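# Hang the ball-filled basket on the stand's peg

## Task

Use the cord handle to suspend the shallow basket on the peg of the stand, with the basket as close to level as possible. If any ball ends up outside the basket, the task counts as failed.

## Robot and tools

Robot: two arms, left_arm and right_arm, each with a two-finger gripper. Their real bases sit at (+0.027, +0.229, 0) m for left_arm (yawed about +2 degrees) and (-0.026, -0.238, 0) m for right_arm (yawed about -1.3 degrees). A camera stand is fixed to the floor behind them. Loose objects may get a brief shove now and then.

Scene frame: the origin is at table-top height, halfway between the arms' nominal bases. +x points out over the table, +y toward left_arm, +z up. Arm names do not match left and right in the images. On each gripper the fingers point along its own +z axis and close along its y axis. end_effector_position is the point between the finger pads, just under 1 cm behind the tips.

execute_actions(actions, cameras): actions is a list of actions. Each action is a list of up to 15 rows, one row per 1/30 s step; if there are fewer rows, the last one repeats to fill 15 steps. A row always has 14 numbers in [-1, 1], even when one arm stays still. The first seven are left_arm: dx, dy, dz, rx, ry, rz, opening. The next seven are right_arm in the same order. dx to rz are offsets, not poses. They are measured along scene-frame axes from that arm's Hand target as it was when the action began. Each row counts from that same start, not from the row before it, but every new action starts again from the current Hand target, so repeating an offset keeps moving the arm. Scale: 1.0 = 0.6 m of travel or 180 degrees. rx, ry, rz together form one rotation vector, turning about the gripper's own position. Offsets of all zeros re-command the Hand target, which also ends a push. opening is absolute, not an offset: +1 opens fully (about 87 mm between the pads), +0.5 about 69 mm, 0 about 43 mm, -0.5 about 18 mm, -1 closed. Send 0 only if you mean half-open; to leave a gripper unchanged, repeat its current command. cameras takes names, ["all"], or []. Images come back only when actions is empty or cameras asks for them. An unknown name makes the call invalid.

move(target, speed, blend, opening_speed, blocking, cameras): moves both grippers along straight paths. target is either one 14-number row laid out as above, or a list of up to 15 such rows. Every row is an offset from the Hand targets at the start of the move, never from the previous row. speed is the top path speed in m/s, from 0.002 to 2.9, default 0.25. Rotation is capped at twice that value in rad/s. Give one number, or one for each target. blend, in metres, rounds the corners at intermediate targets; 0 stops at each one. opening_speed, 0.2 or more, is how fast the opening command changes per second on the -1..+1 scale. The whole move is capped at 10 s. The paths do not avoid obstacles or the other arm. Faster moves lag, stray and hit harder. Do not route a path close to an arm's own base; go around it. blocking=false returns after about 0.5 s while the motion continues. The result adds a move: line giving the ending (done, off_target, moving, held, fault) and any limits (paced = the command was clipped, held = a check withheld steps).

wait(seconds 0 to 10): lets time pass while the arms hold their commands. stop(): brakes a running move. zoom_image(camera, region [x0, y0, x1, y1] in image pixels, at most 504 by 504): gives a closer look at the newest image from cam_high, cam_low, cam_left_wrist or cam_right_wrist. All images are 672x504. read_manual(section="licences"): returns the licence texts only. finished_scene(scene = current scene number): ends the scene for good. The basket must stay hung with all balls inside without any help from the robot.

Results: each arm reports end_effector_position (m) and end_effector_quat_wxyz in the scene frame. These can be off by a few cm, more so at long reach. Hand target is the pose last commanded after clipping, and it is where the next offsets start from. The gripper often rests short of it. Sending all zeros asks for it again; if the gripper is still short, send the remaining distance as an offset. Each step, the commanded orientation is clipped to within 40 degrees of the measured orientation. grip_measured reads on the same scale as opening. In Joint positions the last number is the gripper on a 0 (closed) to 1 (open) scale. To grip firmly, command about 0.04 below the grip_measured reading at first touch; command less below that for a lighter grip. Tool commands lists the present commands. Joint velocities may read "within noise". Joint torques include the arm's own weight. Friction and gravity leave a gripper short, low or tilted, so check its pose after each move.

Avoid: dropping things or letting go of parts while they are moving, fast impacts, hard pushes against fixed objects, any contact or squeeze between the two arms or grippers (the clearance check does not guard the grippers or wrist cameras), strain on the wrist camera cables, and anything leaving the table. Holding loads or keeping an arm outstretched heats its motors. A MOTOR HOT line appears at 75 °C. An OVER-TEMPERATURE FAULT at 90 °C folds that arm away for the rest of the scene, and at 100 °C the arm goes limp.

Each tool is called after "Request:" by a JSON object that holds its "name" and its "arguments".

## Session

Request:
{"name": "execute_actions", "arguments": {"actions": []}}

Request:
{"name": "zoom_image", "arguments": {"camera": "cam_high", "region": [230, 160, 510, 370]}}

Request:
{"name": "zoom_image", "arguments": {"camera": "cam_low", "region": [280, 120, 500, 310]}}

Scene clock: 0.00 s.
left_arm: end_effector_position=(+0.4241, +0.2525, +0.0688) grip_measured=+1.000 end_effector_quat_wxyz=(+0.601, -0.050, +0.791, +0.103) | right_arm: end_effector_position=(+0.3639, -0.2311, +0.0615) grip_measured=+0.962 end_effector_quat_wxyz=(+0.596, -0.001, +0.802, +0.021)
Joint positions: left_arm=[-0.109 1.585 0.405 0.907 -0.297 0.025 1] | right_arm=[0.023 1.553 0.369 0.892 -0.036 0.023 0.981]
Joint velocities: within noise
Joint torques (N m): no reading
Heat: left arm: 32 °C; right arm: 35 °C.
Hand target: left_arm +0.4258, +0.2523, +0.0721; +0.604, -0.051, +0.789, +0.103 | right_arm +0.3645, -0.2311, +0.0624; +0.596, -0.001, +0.803, +0.021
Tool commands: left_gripper/opening=+1.0 right_gripper/opening=+1.0
camera_calibration:
cam_left_wrist: T_world_to_cam=[[0.22493, -0.969845, -0.0938434, 0.153385], [-0.896988, -0.168488, -0.408686, 0.470585], [0.380551, 0.176102, -0.907838, 0.0000933667], [0, 0, 0, 1]] pos_world=[0.387572, 0.228031, 0.2068]
cam_right_wrist: T_world_to_cam=[[0.0261987, -0.999041, -0.0350826, -0.239645], [-0.923456, -0.0107475, -0.383555, 0.377857], [0.38281, 0.0424459, -0.922852, 0.0705266], [0, 0, 0, 1]] pos_world=[0.328215, -0.238348, 0.201607]

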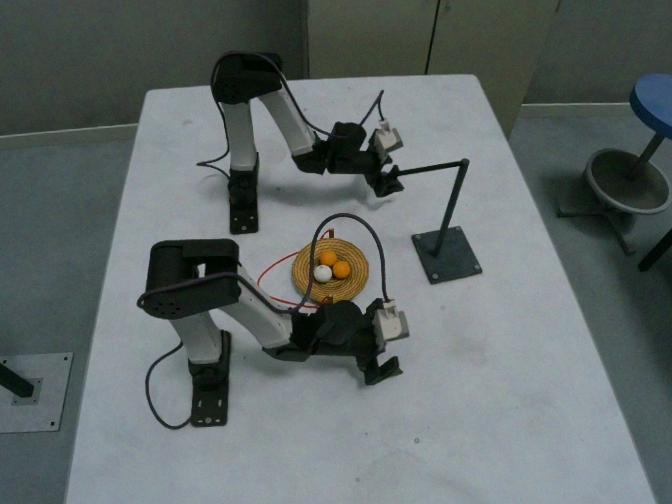

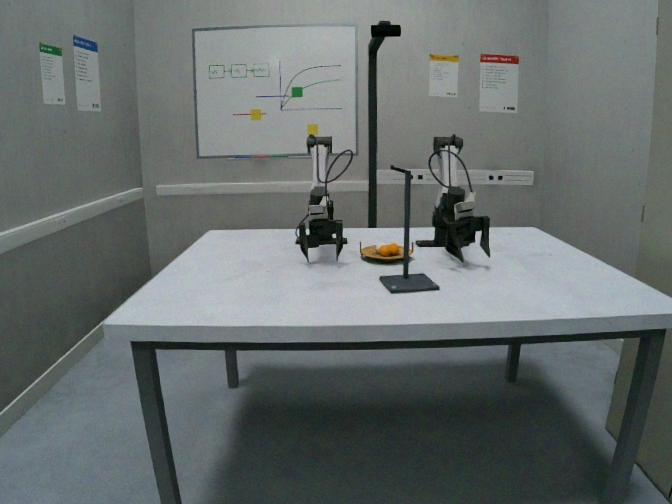

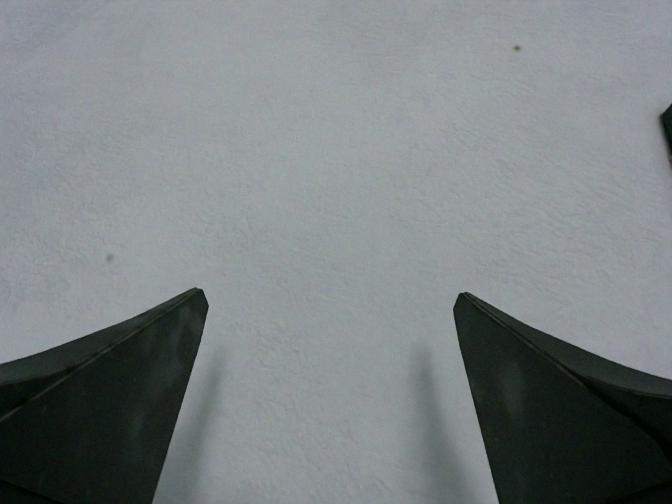

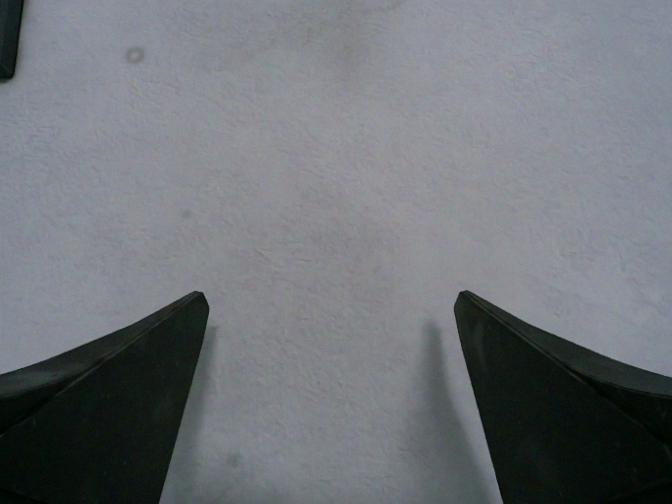

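Scaled by 1.800 from the camera's 672x504 image, which has a finer 960x720 frame.

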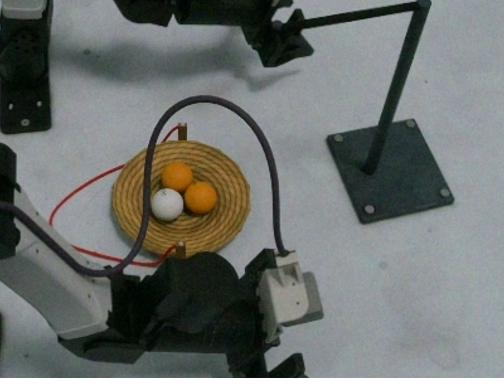

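Scaled by 2.291 from the camera's 672x504 image, which has a finer 960x720 frame.

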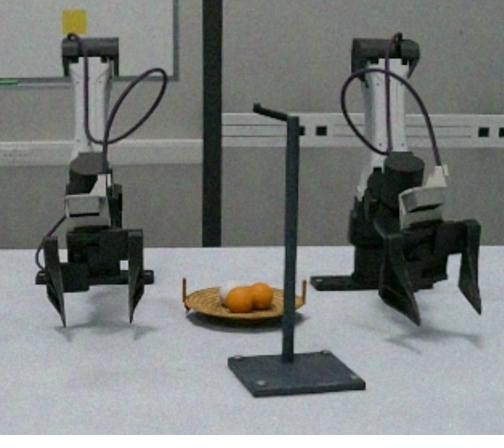

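Request:
{"name": "move", "arguments": {"target": [[-0.12,-0.11,0.15,-0.0219,-0.0035,-0.2275,0, -0.25,0.15,0.17,-0.149,0.126,0.2331,0],[-0.243,-0.2205,0.2965,-0.0438,-0.0069,-0.455,0, -0.4408,0.3352,0.046,-0.298,0.252,0.4663,0]], "cameras": ["cam_high","cam_left_wrist","cam_right_wrist"], "blend": [0.05,0], "speed": 0.25}}

Scene clock: 38.83 s.
left_arm: end_effector_position=(+0.2785, +0.1222, +0.2425) grip_measured=+0.000 end_effector_quat_wxyz=(+0.523, +0.431, +0.639, -0.365) | right_arm: end_effector_position=(+0.1025, -0.0303, +0.0869) grip_measured=+0.000 end_effector_quat_wxyz=(-0.071, +0.729, -0.678, -0.062)
Joint positions: left_arm=[0.203 1.121 0.984 -0.831 1.341 0.94 0.5] | right_arm=[1.07 1.445 1.065 -1.022 -0.089 -0.588 0.5]
Joint torques (N m): left_arm=[-0.29 -1.33 8.79 1.14 0.67 0.29] | right_arm=[-0.32 -3.66 9.09 0.31 -0.11 -0.06]
Heat: left arm: 38 °C; right arm: 37 °C.
Hand target: left_arm +0.2800, +0.1200, +0.2500; +0.526, +0.439, +0.628, -0.368 | right_arm +0.1000, -0.0299, +0.0900; -0.059, +0.735, -0.673, -0.065
Off the commanded pose: left_arm 0.008 m, 2 deg | right_arm 0.004 m, 2 deg.
move: done
camera_calibration:
cam_left_wrist: T_world_to_cam=[[-0.923496, -0.382723, 0.0260457, 0.295148], [-0.348515, 0.808706, -0.473848, 0.132629], [0.160289, -0.446674, -0.880222, 0.366826], [0, 0, 0, 1]] pos_world=[0.259993, 0.169554, 0.378047]
cam_right_wrist: T_world_to_cam=[[0.997503, 0.0677429, 0.0199649, -0.103267], [0.0392188, -0.766438, 0.64112, -0.062373], [0.0587332, -0.638737, -0.767181, 0.184626], [0, 0, 0, 1]] pos_world=[0.0946116, 0.077118, 0.183692]
Images, in order (width x height): cam_high 672x504, cam_left_wrist 672x504, cam_right_wrist 672x504.

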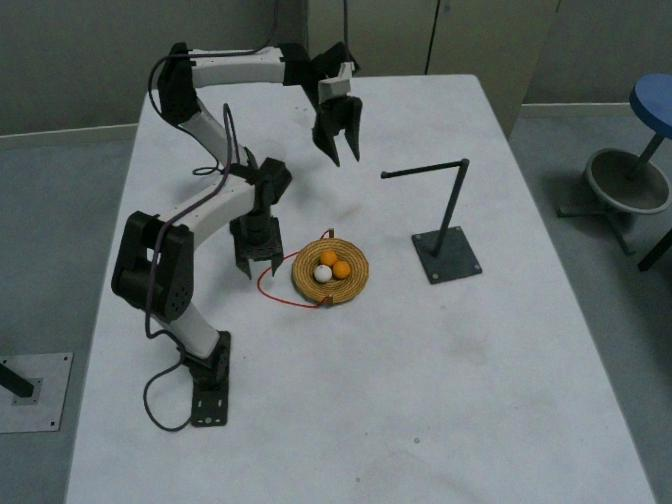

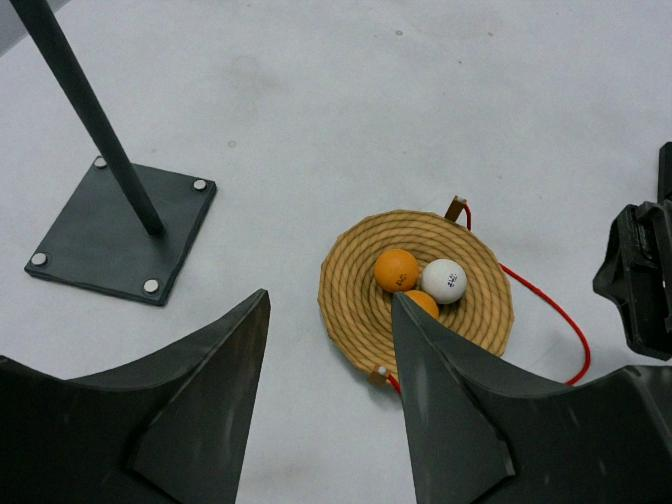

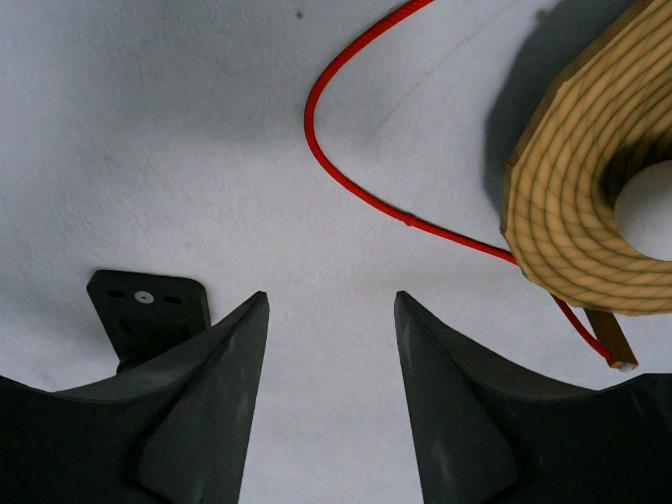

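Request:
{"name": "move", "arguments": {"target": [0,0,0,0,0,0,0, -0.004,0.017,-0.115,-0.045,-0.021,0.111,0], "cameras": ["cam_right_wrist"], "speed": 0.15}}

Scene clock: 68.60 s.
left_arm: end_effector_position=(+0.2784, +0.1222, +0.2424) grip_measured=+0.000 end_effector_quat_wxyz=(+0.523, +0.431, +0.639, -0.365) | right_arm: end_effector_position=(+0.0983, -0.0152, +0.0288) grip_measured=+0.000 end_effector_quat_wxyz=(-0.029, +0.839, -0.543, -0.010)
Joint positions: left_arm=[0.203 1.121 0.984 -0.831 1.341 0.941 0.5] | right_arm=[1.198 1.626 0.99 -0.875 -0.009 -0.818 0.5]
Joint torques (N m): left_arm=[-0.24 -1.55 8.55 1.17 0.67 0.24] | right_arm=[0.02 -4.46 4.49 0.54 0.11 -0.04]
Heat: left arm: 46 °C; right arm: 39 °C.
Hand target: left_arm +0.2800, +0.1200, +0.2499; +0.527, +0.438, +0.628, -0.368 | right_arm +0.0975, -0.0198, +0.0209; -0.017, +0.844, -0.536, -0.002
Off the commanded pose: left_arm 0.008 m, 2 deg | right_arm 0.009 m, 2 deg.
move: done
camera_calibration:
cam_right_wrist: T_world_to_cam=[[0.913117, 0.405936, 0.0378648, -0.0860378], [0.246304, -0.623269, 0.742206, -0.0343946], [0.324888, -0.668395, -0.669101, 0.120413], [0, 0, 0, 1]] pos_world=[0.0479134, 0.0939721, 0.109354]
Images, in order (width x height): cam_right_wrist 672x504.

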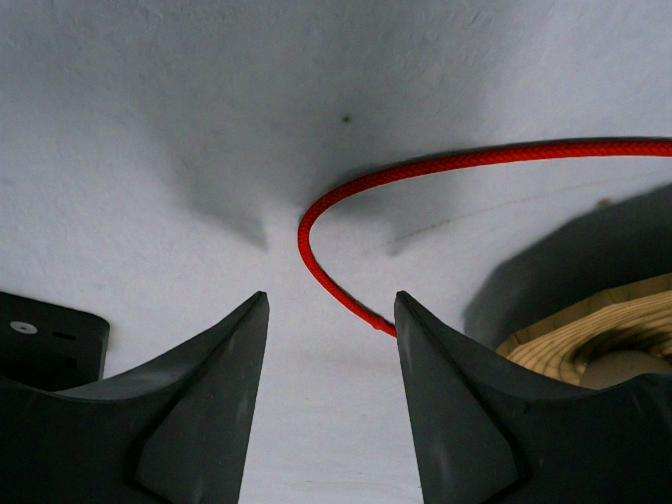

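Request:
{"name": "move", "arguments": {"target": [[0,0,0,0,0,0,0, -0.012,-0.003,-0.02,0,0,0,0],[0,0,0,0,0,0,0, -0.012,-0.003,-0.036,0,0,0,0]], "cameras": ["cam_right_wrist"], "speed": [0.05,0.02]}}

Scene clock: 76.93 s.
left_arm: end_effector_position=(+0.2784, +0.1222, +0.2424) grip_measured=+0.000 end_effector_quat_wxyz=(+0.523, +0.431, +0.639, -0.365) | right_arm: end_effector_position=(+0.0920, -0.0174, +0.0101) grip_measured=+0.000 end_effector_quat_wxyz=(-0.027, +0.845, -0.534, -0.008)
Joint positions: left_arm=[0.203 1.121 0.984 -0.831 1.341 0.941 0.5] | right_arm=[1.219 1.643 0.926 -0.797 -0.006 -0.817 0.5]
Joint torques (N m): left_arm=[-0.24 -1.55 8.53 1.17 0.68 0.24] | right_arm=[0.17 -3.86 3.7 0.68 0.08 0.1]
Heat: left arm: 47 °C; right arm: 39 °C.
Hand target: left_arm +0.2800, +0.1200, +0.2499; +0.527, +0.438, +0.628, -0.368 | right_arm +0.0903, -0.0216, -0.0007; -0.017, +0.844, -0.536, -0.002
Off the commanded pose: left_arm 0.008 m, 2 deg | right_arm 0.012 m, 1 deg.
move: off_target (right_arm)
camera_calibration:
cam_right_wrist: T_world_to_cam=[[0.904445, 0.424967, 0.0371811, -0.0776197], [0.258335, -0.61499, 0.745017, -0.021308], [0.339474, -0.664222, -0.666008, 0.107198], [0, 0, 0, 1]] pos_world=[0.0393165, 0.0910847, 0.0901554]
Images, in order (width x height): cam_right_wrist 672x504.

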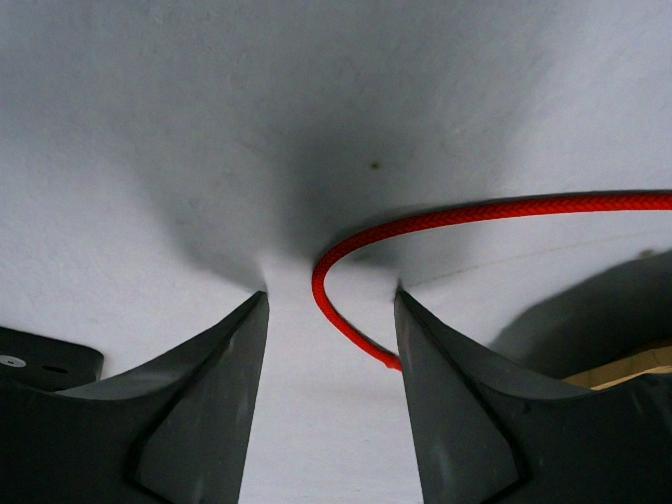

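Request:
{"name": "move", "arguments": {"target": [0,0,0,0,0,0,0, 0,0,0,0,0,0,-1], "opening_speed": 0.6, "cameras": ["cam_right_wrist"]}}

Scene clock: 86.53 s.
left_arm: end_effector_position=(+0.2784, +0.1222, +0.2424) grip_measured=+0.000 end_effector_quat_wxyz=(+0.523, +0.431, +0.639, -0.365) | right_arm: end_effector_position=(+0.0940, -0.0141, +0.0100) grip_measured=-0.941 end_effector_quat_wxyz=(-0.035, +0.845, -0.534, -0.008)
Joint positions: left_arm=[0.203 1.121 0.984 -0.831 1.341 0.941 0.5] | right_arm=[1.219 1.643 0.926 -0.782 -0.003 -0.817 0.03]
Joint torques (N m): left_arm=[-0.23 -1.58 8.54 1.17 0.68 0.23] | right_arm=[-0.05 -3.93 3.74 0.55 0.11 0.09]
Heat: left arm: 48 °C; right arm: 39 °C.
Hand target: left_arm +0.2800, +0.1200, +0.2499; +0.527, +0.438, +0.628, -0.368 | right_arm +0.0903, -0.0217, -0.0006; -0.017, +0.844, -0.536, -0.002
Off the commanded pose: left_arm 0.008 m, 2 deg | right_arm 0.014 m, 2 deg.
move: off_target (right_arm)
camera_calibration:
cam_right_wrist: T_world_to_cam=[[0.904305, 0.423856, 0.0507731, -0.0809369], [0.251258, -0.624633, 0.739394, -0.0191267], [0.345111, -0.65588, -0.671356, 0.108301], [0, 0, 0, 1]] pos_world=[0.0406213, 0.0933912, 0.0909604]
Images, in order (width x height): cam_right_wrist 672x504.

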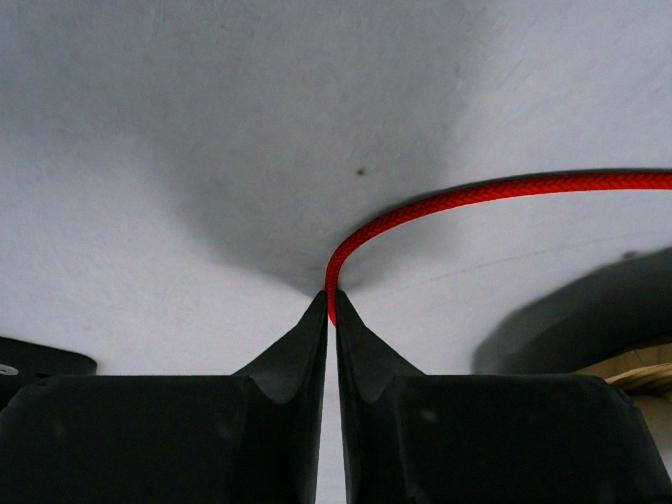

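Request:
{"name": "move", "arguments": {"target": [[0,0,0,0,0,0,0, 0.0667,-0.0133,0.1333,0.09,-0.0024,-0.05,-1],[0,0,0,0,0,0,0, 0.1667,-0.0633,0.2583,0.271,-0.007,-0.15,-1],[0,0,0,0,0,0,0, 0.3,-0.1133,0.37,0.4518,-0.0118,-0.2494,-1]], "blend": [0.02,0.03,0], "speed": 0.12, "cameras": ["all"]}}

Request:
{"name": "zoom_image", "arguments": {"camera": "cam_low", "region": [330, 140, 450, 290]}}

Scene clock: 110.93 s.
left_arm: end_effector_position=(+0.2784, +0.1222, +0.2424) grip_measured=+0.000 end_effector_quat_wxyz=(+0.523, +0.431, +0.639, -0.365) | right_arm: end_effector_position=(+0.2730, -0.0899, +0.2230) grip_measured=-0.941 end_effector_quat_wxyz=(+0.555, -0.382, +0.668, +0.316)
Joint positions: left_arm=[0.203 1.121 0.984 -0.831 1.341 0.941 0.5] | right_arm=[0.053 1.076 0.736 0.002 -0.981 -0.286 0.03]
Joint torques (N m): left_arm=[-0.25 -1.57 8.54 1.18 0.67 0.24] | right_arm=[-0.9 -3.43 5.57 2.25 -0.32 0.03]
Heat: left arm: 50 °C; right arm: 39 °C.
Hand target: left_arm +0.2800, +0.1200, +0.2499; +0.527, +0.438, +0.628, -0.368 | right_arm +0.2703, -0.0895, +0.2213; +0.557, -0.383, +0.663, +0.322
Off the commanded pose: left_arm 0.008 m, 2 deg | right_arm 0.003 m, 1 deg.
move: done
camera_calibration:
cam_left_wrist: T_world_to_cam=[[-0.923581, -0.382542, 0.0256796, 0.295186], [-0.348201, 0.808867, -0.473804, 0.132469], [0.160479, -0.446539, -0.880256, 0.366782], [0, 0, 0, 1]] pos_world=[0.259893, 0.169554, 0.378046]
cam_right_wrist: T_world_to_cam=[[0.861106, -0.508424, -0.000600434, -0.281991], [-0.446199, -0.755151, -0.480264, 0.181644], [0.243725, 0.413826, -0.877124, 0.30954], [0, 0, 0, 1]] pos_world=[0.248432, -0.134299, 0.358573]

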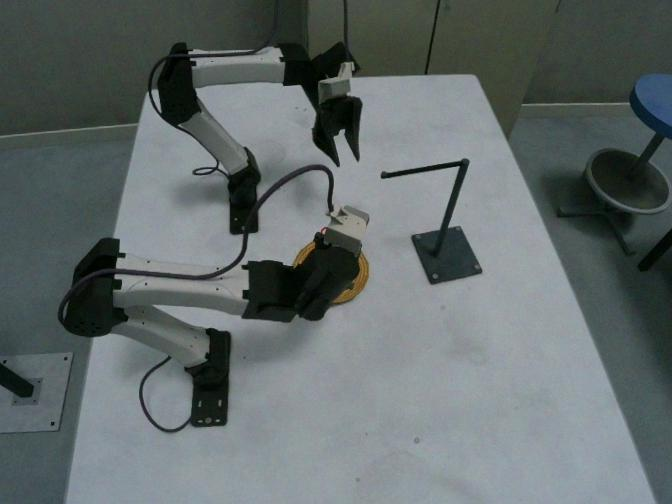

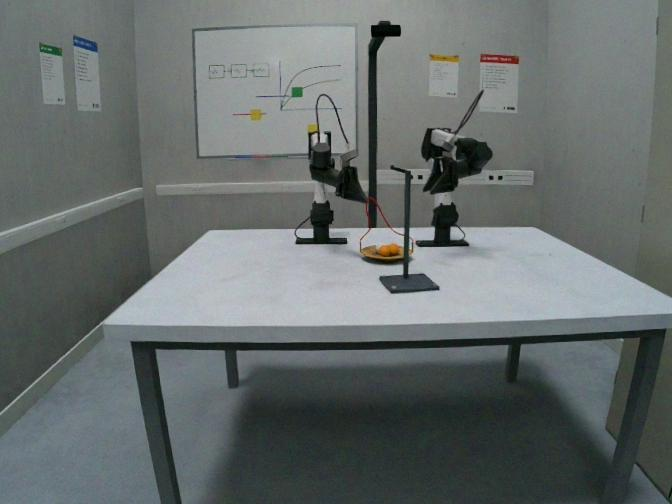

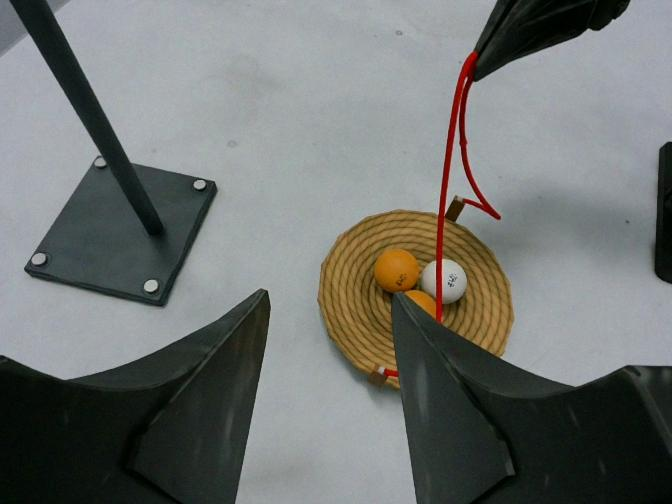

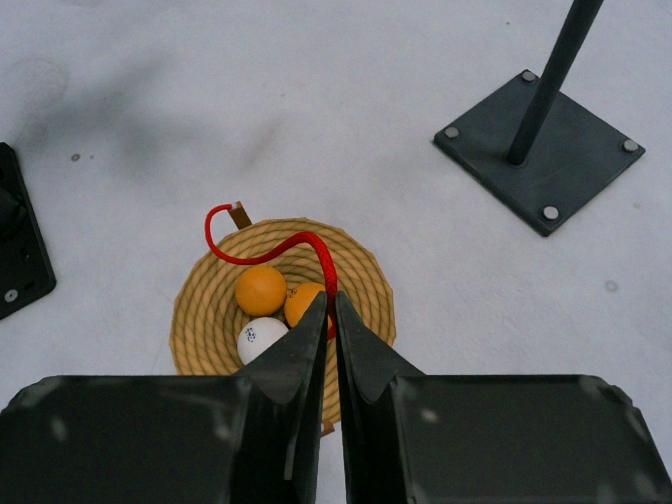

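Scaled by 3.360 from the camera's 672x504 image, which has a finer 960x720 frame.

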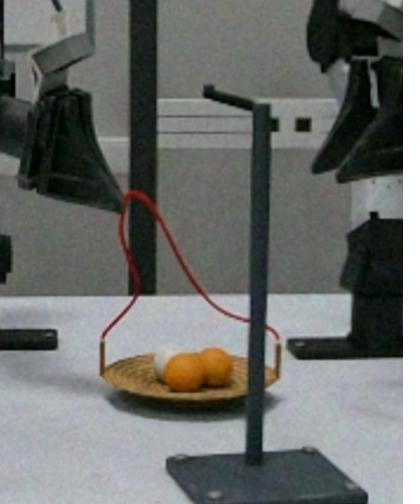

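Request:
{"name": "move", "arguments": {"target": [[-0.0475,-0.16,-0.02,0,0,0,0, 0,0,0,0,0,0,-1],[-0.0133,-0.2477,-0.0317,0,0,0,0, 0,0,0,0,0,0,-1]], "blend": [0.02,0], "speed": [0.2,0.1], "cameras": ["cam_low","cam_left_wrist","cam_right_wrist"]}}

Request:
{"name": "zoom_image", "arguments": {"camera": "cam_low", "region": [330, 160, 430, 280]}}

Scene clock: 121.90 s.
left_arm: end_effector_position=(+0.2693, -0.0273, +0.2362) grip_measured=+0.000 end_effector_quat_wxyz=(+0.528, +0.442, +0.623, -0.369) | right_arm: end_effector_position=(+0.2731, -0.0899, +0.2232) grip_measured=-0.941 end_effector_quat_wxyz=(+0.555, -0.382, +0.668, +0.316)
Joint positions: left_arm=[-0.53 1.046 0.732 0.088 0.719 0.157 0.5] | right_arm=[0.053 1.076 0.736 0.003 -0.981 -0.285 0.03]
Joint torques (N m): left_arm=[-0.2 -1.57 6.37 2.34 -0.03 0.02] | right_arm=[-0.85 -3.04 5.61 2.21 -0.22 0.1]
Heat: left arm: 51 °C; right arm: 39 °C.
Hand target: left_arm +0.2719, -0.0286, +0.2309; +0.527, +0.438, +0.628, -0.368 | right_arm +0.2703, -0.0895, +0.2213; +0.557, -0.383, +0.663, +0.322
Off the commanded pose: left_arm 0.006 m, 1 deg | right_arm 0.003 m, 1 deg.
move: done
camera_calibration:
cam_left_wrist: T_world_to_cam=[[-0.934758, -0.35526, 0.00428758, 0.238558], [-0.311477, 0.813629, -0.490907, 0.241579], [0.170911, -0.460215, -0.871201, 0.290626], [0, 0, 0, 1]] pos_world=[0.248568, 0.0219448, 0.370763]
cam_right_wrist: T_world_to_cam=[[0.86102, -0.508571, -0.000786309, -0.282009], [-0.446256, -0.754776, -0.480801, 0.182042], [0.243928, 0.41433, -0.87683, 0.309603], [0, 0, 0, 1]] pos_world=[0.248532, -0.134299, 0.358773]
Images, in order (width x height): cam_low 672x504, cam_left_wrist 672x504, cam_right_wrist 672x504.

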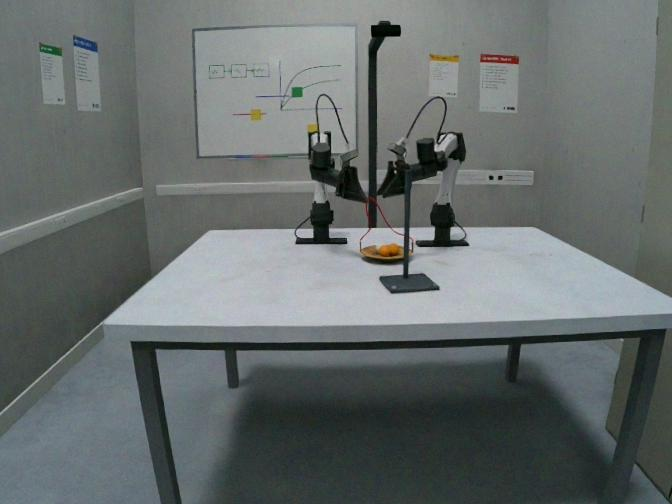

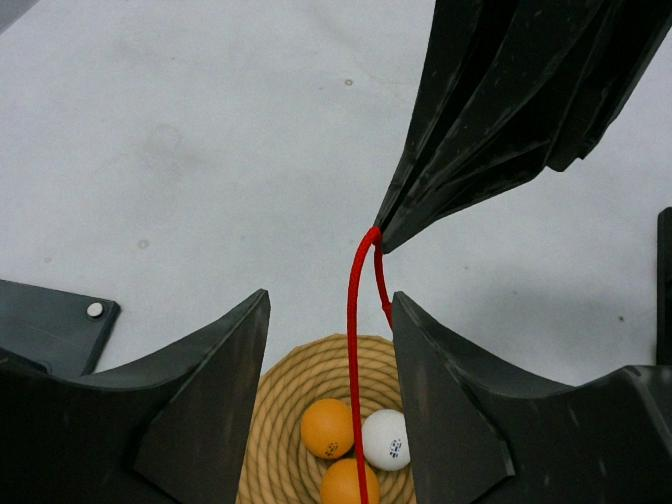

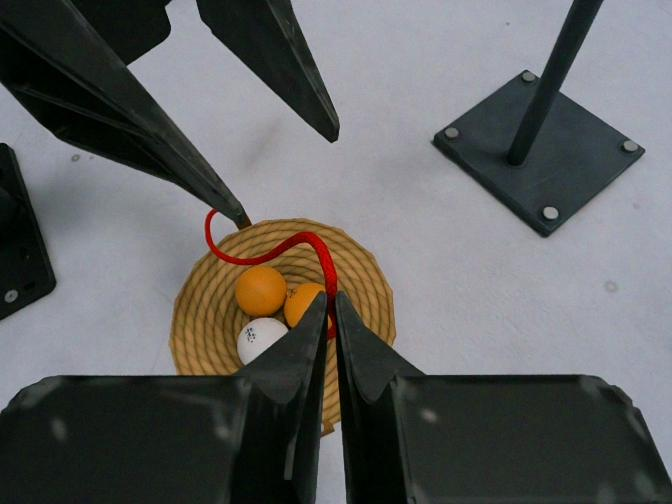

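Scaled by 4.200 from the camera's 672x504 image, which has a finer 960x720 frame.

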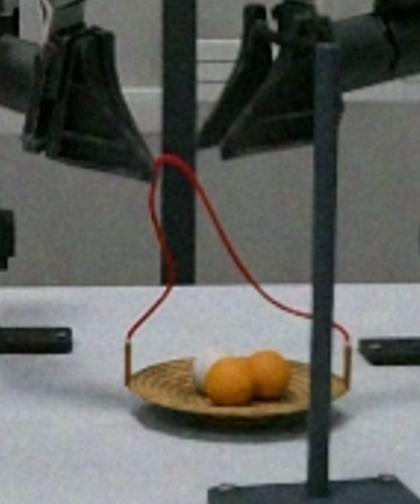

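Request:
{"name": "move", "arguments": {"target": [0.0,-0.032,-0.05,0,0,0,0, 0,0,0,0,0,0,-1], "speed": 0.08, "cameras": ["cam_low","cam_left_wrist","cam_right_wrist"]}}

Request:
{"name": "zoom_image", "arguments": {"camera": "cam_low", "region": [330, 160, 430, 280]}}

Scene clock: 129.20 s.
left_arm: end_effector_position=(+0.2705, -0.0469, +0.2075) grip_measured=+0.000 end_effector_quat_wxyz=(+0.529, +0.442, +0.623, -0.370) | right_arm: end_effector_position=(+0.2731, -0.0899, +0.2232) grip_measured=-0.941 end_effector_quat_wxyz=(+0.555, -0.382, +0.668, +0.316)
Joint positions: left_arm=[-0.606 1.116 0.647 0.259 0.645 0.135 0.5] | right_arm=[0.053 1.076 0.736 0.003 -0.981 -0.285 0.03]
Joint torques (N m): left_arm=[-0.2 -2.03 6.04 2.35 -0.06 0.04] | right_arm=[-0.8 -3.49 5.59 2.17 -0.23 0.1]
Heat: left arm: 49 °C; right arm: 40 °C.
Hand target: left_arm +0.2720, -0.0478, +0.2009; +0.527, +0.438, +0.628, -0.368 | right_arm +0.2703, -0.0895, +0.2213; +0.557, -0.383, +0.663, +0.322
Off the commanded pose: left_arm 0.007 m, 1 deg | right_arm 0.003 m, 1 deg.
move: done
camera_calibration:
cam_left_wrist: T_world_to_cam=[[-0.934624, -0.355618, 0.00373483, 0.232788], [-0.311268, 0.812894, -0.492256, 0.243918], [0.172019, -0.461237, -0.870442, 0.255921], [0, 0, 0, 1]] pos_world=[0.24947, 0.00254407, 0.341965]
cam_right_wrist: T_world_to_cam=[[0.86102, -0.508571, -0.000786309, -0.282009], [-0.446256, -0.754776, -0.480801, 0.182042], [0.243928, 0.41433, -0.87683, 0.309603], [0, 0, 0, 1]] pos_world=[0.248532, -0.134299, 0.358773]
Images, in order (width x height): cam_low 672x504, cam_left_wrist 672x504, cam_right_wrist 672x504.

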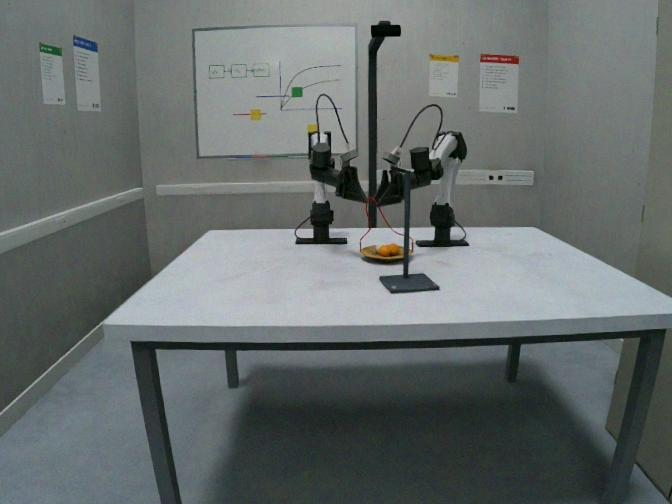

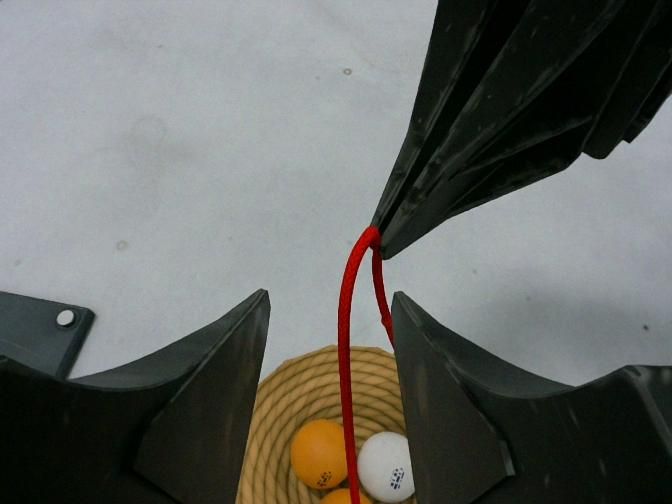

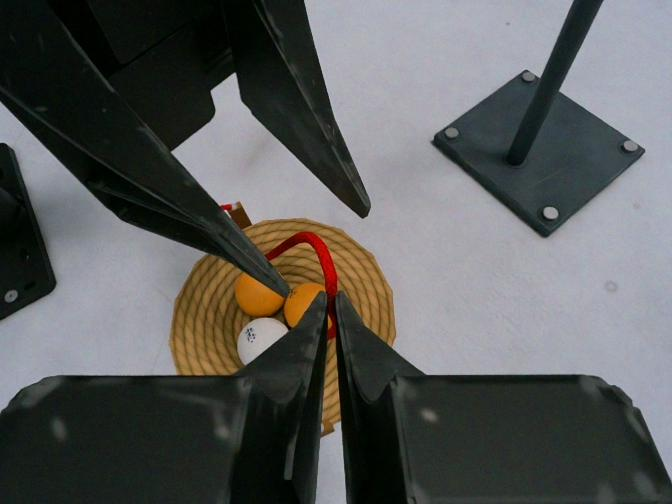

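Scaled by 4.200 from the camera's 672x504 image, which has a finer 960x720 frame.

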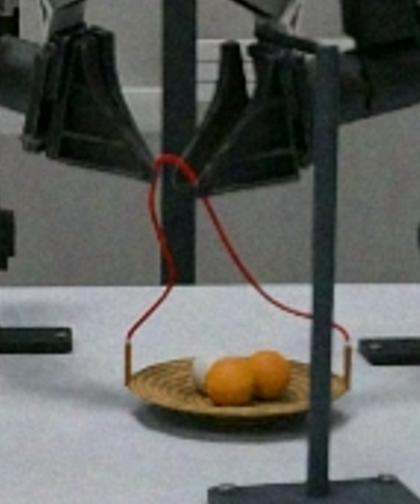

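Request:
{"name": "move", "arguments": {"target": [0.003,-0.008,0.0,0,0,0,0, 0,0,0,0,0,0,-1], "speed": 0.05, "cameras": []}}

Request:
{"name": "move", "arguments": {"target": [0,0,0,0,0,0,-1, 0,0,0,0,0,0,-1], "opening_speed": 0.6, "cameras": ["cam_low","cam_left_wrist","cam_right_wrist"]}}

Request:
{"name": "zoom_image", "arguments": {"camera": "cam_low", "region": [330, 160, 430, 280]}}

Scene clock: 135.07 s.
left_arm: end_effector_position=(+0.2713, -0.0505, +0.2035) grip_measured=+0.000 end_effector_quat_wxyz=(+0.526, +0.442, +0.626, -0.369) | right_arm: end_effector_position=(+0.2731, -0.0899, +0.2232) grip_measured=-0.941 end_effector_quat_wxyz=(+0.555, -0.382, +0.668, +0.316)
Joint positions: left_arm=[-0.618 1.135 0.647 0.271 0.632 0.132 0.5] | right_arm=[0.053 1.076 0.736 0.003 -0.981 -0.285 0.03]
Joint torques (N m): left_arm=[-0.29 -2.02 6.86 2.39 -0.06 0.03] | right_arm=[-0.81 -3.23 5.72 2.27 -0.28 0.09]
Heat: left arm: 48 °C; right arm: 40 °C.
Hand target: left_arm +0.2737, -0.0526, +0.2010; +0.527, +0.438, +0.628, -0.368 | right_arm +0.2703, -0.0895, +0.2213; +0.557, -0.383, +0.663, +0.322
Off the commanded pose: left_arm 0.004 m, 1 deg | right_arm 0.003 m, 1 deg.
move: done
No camera images: "cameras" was empty.

Scene clock: 136.93 s.
left_arm: end_effector_position=(+0.2714, -0.0505, +0.2037) grip_measured=-0.879 end_effector_quat_wxyz=(+0.526, +0.442, +0.626, -0.369) | right_arm: end_effector_position=(+0.2731, -0.0899, +0.2232) grip_measured=-0.941 end_effector_quat_wxyz=(+0.555, -0.382, +0.667, +0.316)
Joint positions: left_arm=[-0.618 1.135 0.647 0.272 0.632 0.131 0.06] | right_arm=[0.053 1.076 0.736 0.004 -0.981 -0.285 0.03]
Joint torques (N m): left_arm=[-0.29 -2.03 6.84 2.38 -0.06 0.03] | right_arm=[-1.18 -3.22 5.59 2.25 -0.26 0.05]
Heat: left arm: 48 °C; right arm: 40 °C.
Hand target: left_arm +0.2737, -0.0526, +0.2010; +0.527, +0.438, +0.628, -0.368 | right_arm +0.2703, -0.0895, +0.2213; +0.557, -0.383, +0.663, +0.322
Off the commanded pose: left_arm 0.004 m, 1 deg | right_arm 0.003 m, 1 deg.
move: done
camera_calibration:
cam_left_wrist: T_world_to_cam=[[-0.934053, -0.357038, 0.00833779, 0.231284], [-0.31564, 0.814378, -0.486991, 0.245532], [0.167084, -0.457507, -0.873367, 0.252947], [0, 0, 0, 1]] pos_world=[0.251268, -0.00165328, 0.338559]
cam_right_wrist: T_world_to_cam=[[0.861014, -0.508582, -0.000401295, -0.282147], [-0.446051, -0.754771, -0.480999, 0.182063], [0.244324, 0.414325, -0.876721, 0.309465], [0, 0, 0, 1]] pos_world=[0.248532, -0.134299, 0.358773]
Images, in order (width x height): cam_low 672x504, cam_left_wrist 672x504, cam_right_wrist 672x504.

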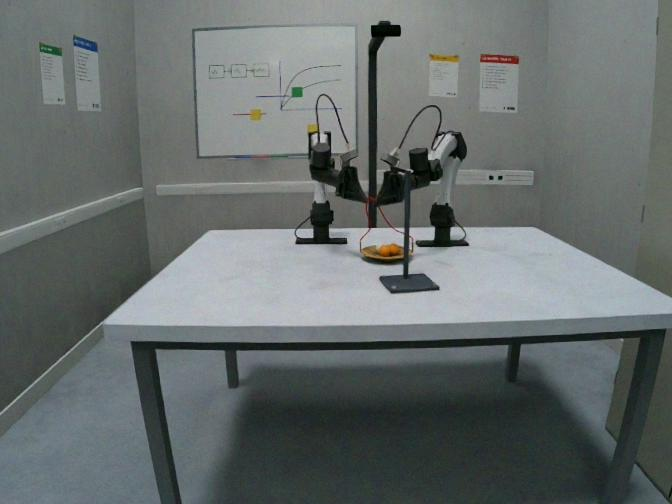

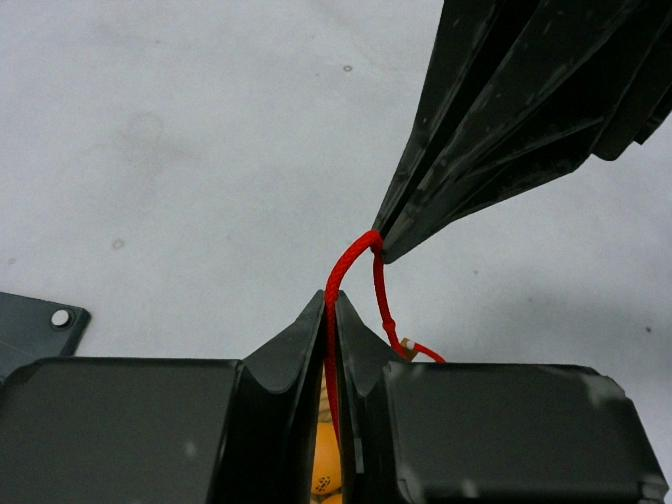

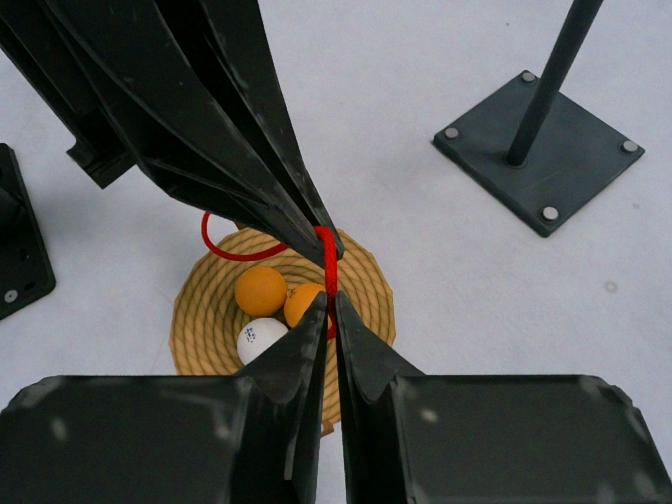

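Scaled by 4.200 from the camera's 672x504 image, which has a finer 960x720 frame.

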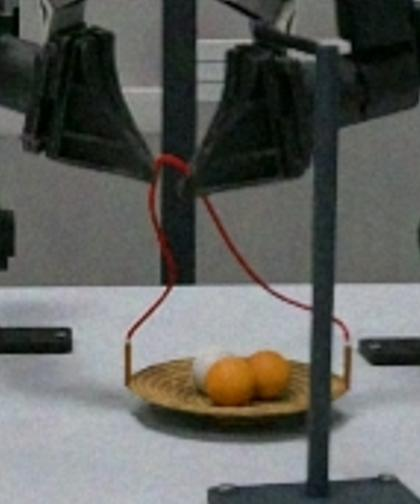

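Request:
{"name": "move", "arguments": {"target": [[-0.015,0.1,0.05,0,0,0,-1, -0.015,0.09,0.03,0,0,0,-1],[-0.015,0.1,0.105,0,0,0,-1, -0.015,0.09,0.075,0,0,0,-1]], "speed": [0.08,0.05], "blend": [0.01,0], "cameras": ["cam_low","cam_right_wrist"]}}

Request:
{"name": "zoom_image", "arguments": {"camera": "cam_low", "region": [330, 160, 430, 280]}}

Scene clock: 145.90 s.
left_arm: end_effector_position=(+0.2631, +0.0058, +0.2471) grip_measured=-0.879 end_effector_quat_wxyz=(+0.509, +0.431, +0.644, -0.374) | right_arm: end_effector_position=(+0.2640, -0.0353, +0.2571) grip_measured=-0.941 end_effector_quat_wxyz=(+0.556, -0.386, +0.662, +0.323)
Joint positions: left_arm=[-0.398 0.976 0.788 -0.117 0.836 0.186 0.06] | right_arm=[0.299 1.066 0.833 -0.009 -0.762 -0.171 0.03]
Joint torques (N m): left_arm=[0.95 -3.08 9.76 2.03 0.24 0.27] | right_arm=[-0.17 -4.11 10.19 1.75 0.02 0.1]
Heat: left arm: 49 °C; right arm: 40 °C.
Hand target: left_arm +0.2648, +0.0074, +0.2640; +0.527, +0.438, +0.628, -0.368 | right_arm +0.2613, -0.0355, +0.2664; +0.557, -0.383, +0.663, +0.322
Off the commanded pose: left_arm 0.017 m, 3 deg | right_arm 0.010 m, 0 deg.
move: off_target (left_arm)
camera_calibration:
cam_right_wrist: T_world_to_cam=[[0.868791, -0.495178, -0.000848673, -0.24807], [-0.432122, -0.757321, -0.489627, 0.233895], [0.24181, 0.42575, -0.871932, 0.31868], [0, 0, 0, 1]] pos_world=[0.239533, -0.0813826, 0.392178]
Images, in order (width x height): cam_low 672x504, cam_right_wrist 672x504.

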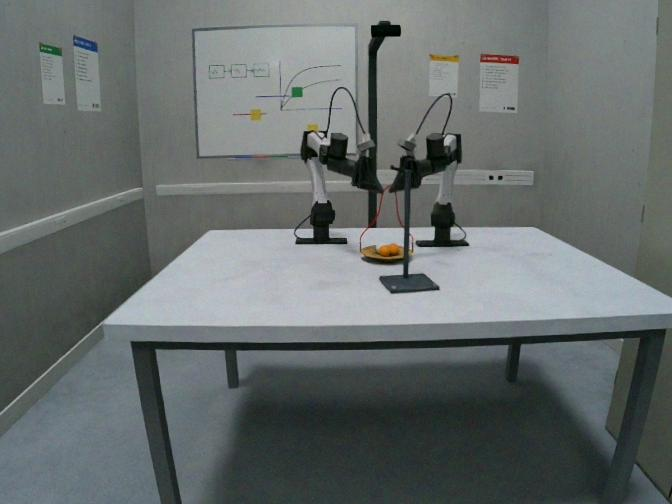

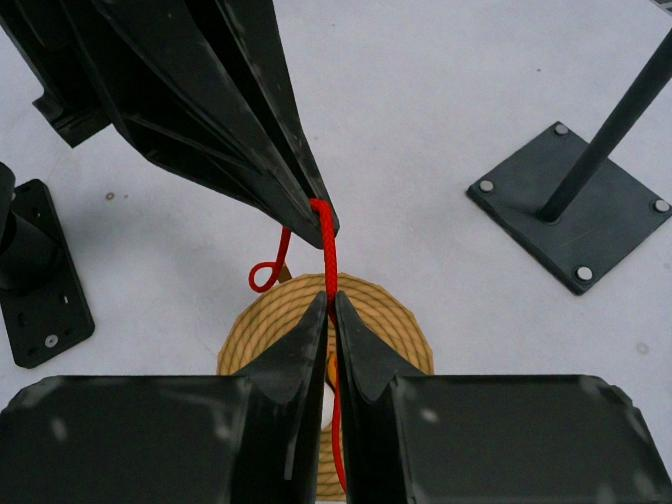

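Scaled by 4.200 from the camera's 672x504 image, which has a finer 960x720 frame.

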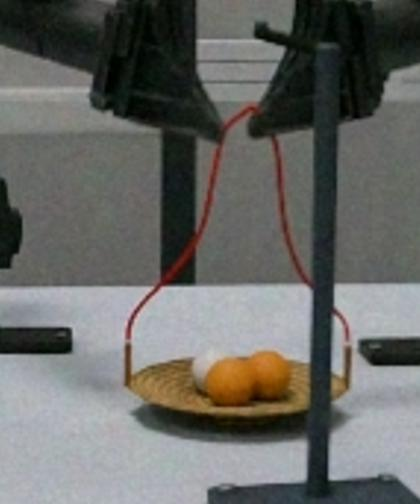

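Request:
{"name": "move", "arguments": {"target": [[0,0,0.06,0,0,0,-1, 0,0,0.08,0,0,0,-1],[0,0,0.18,0,0,0,-1, 0,0,0.2,0,0,0,-1]], "speed": [0.04,0.08], "blend": [0.01,0], "cameras": ["all"]}}

Request:
{"name": "zoom_image", "arguments": {"camera": "cam_low", "region": [340, 120, 440, 260]}}

Scene clock: 155.87 s.
left_arm: end_effector_position=(+0.2626, +0.0069, +0.3622) grip_measured=-0.879 end_effector_quat_wxyz=(+0.518, +0.433, +0.637, -0.371) | right_arm: end_effector_position=(+0.2614, -0.0371, +0.3790) grip_measured=-0.941 end_effector_quat_wxyz=(+0.556, -0.383, +0.665, +0.320)
Joint positions: left_arm=[-0.396 1.074 1.29 -0.499 0.836 0.189 0.06] | right_arm=[0.299 1.164 1.389 -0.47 -0.754 -0.17 0.03]
Joint torques (N m): left_arm=[0.77 -1.29 9.01 2.05 0.25 0.23] | right_arm=[0.06 -1.84 9.7 1.96 -0.03 -0.02]
Heat: left arm: 50 °C; right arm: 42 °C.
Hand target: left_arm +0.2648, +0.0073, +0.3719; +0.527, +0.438, +0.628, -0.368 | right_arm +0.2613, -0.0355, +0.3863; +0.557, -0.383, +0.663, +0.322
Off the commanded pose: left_arm 0.010 m, 2 deg | right_arm 0.007 m, 0 deg.
move: done
camera_calibration:
cam_left_wrist: T_world_to_cam=[[-0.928544, -0.369645, 0.0341816, 0.231465], [-0.340778, 0.812253, -0.473408, 0.274886], [0.147229, -0.451228, -0.88018, 0.426764], [0, 0, 0, 1]] pos_world=[0.245768, 0.0548507, 0.49785]
cam_right_wrist: T_world_to_cam=[[0.865012, -0.501743, -0.0027875, -0.245004], [-0.439492, -0.754987, -0.486663, 0.291979], [0.242075, 0.422195, -0.873585, 0.426819], [0, 0, 0, 1]] pos_world=[0.236932, -0.0826892, 0.514275]

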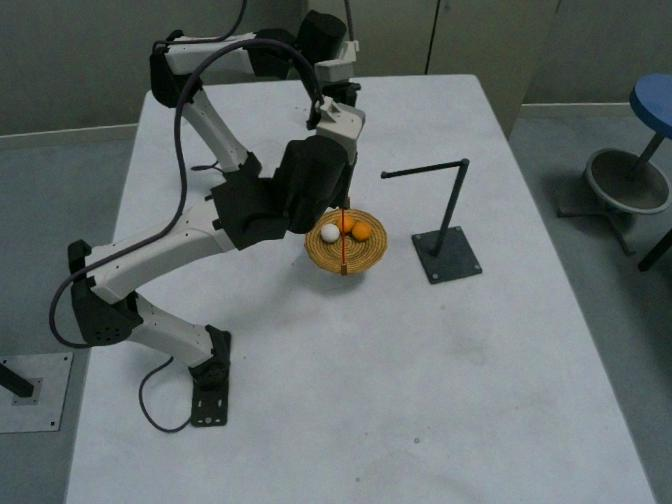

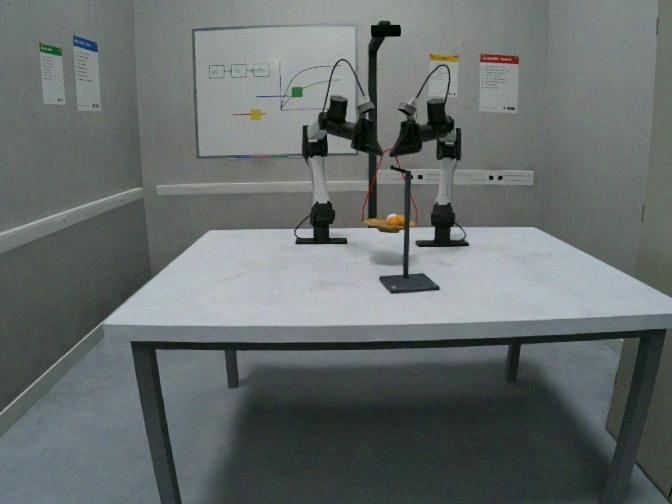

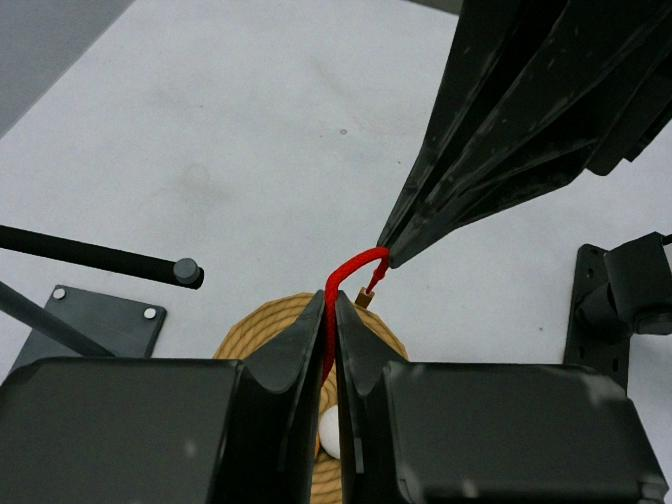

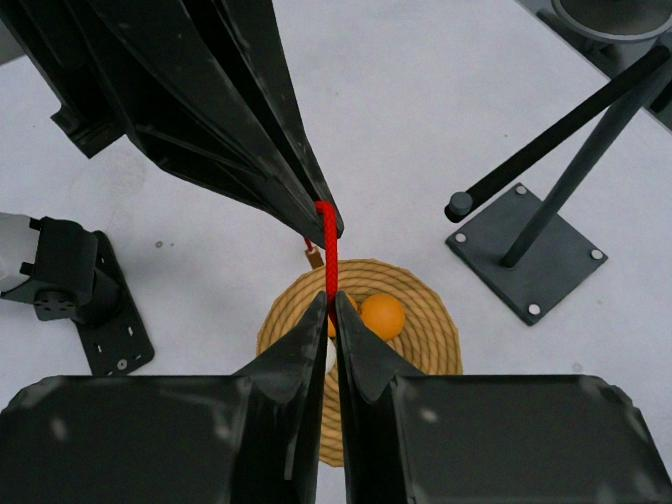

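Scaled by 3.600 from the camera's 672x504 image, which has a finer 960x720 frame.

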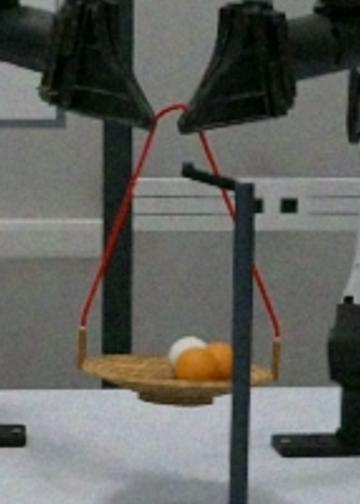

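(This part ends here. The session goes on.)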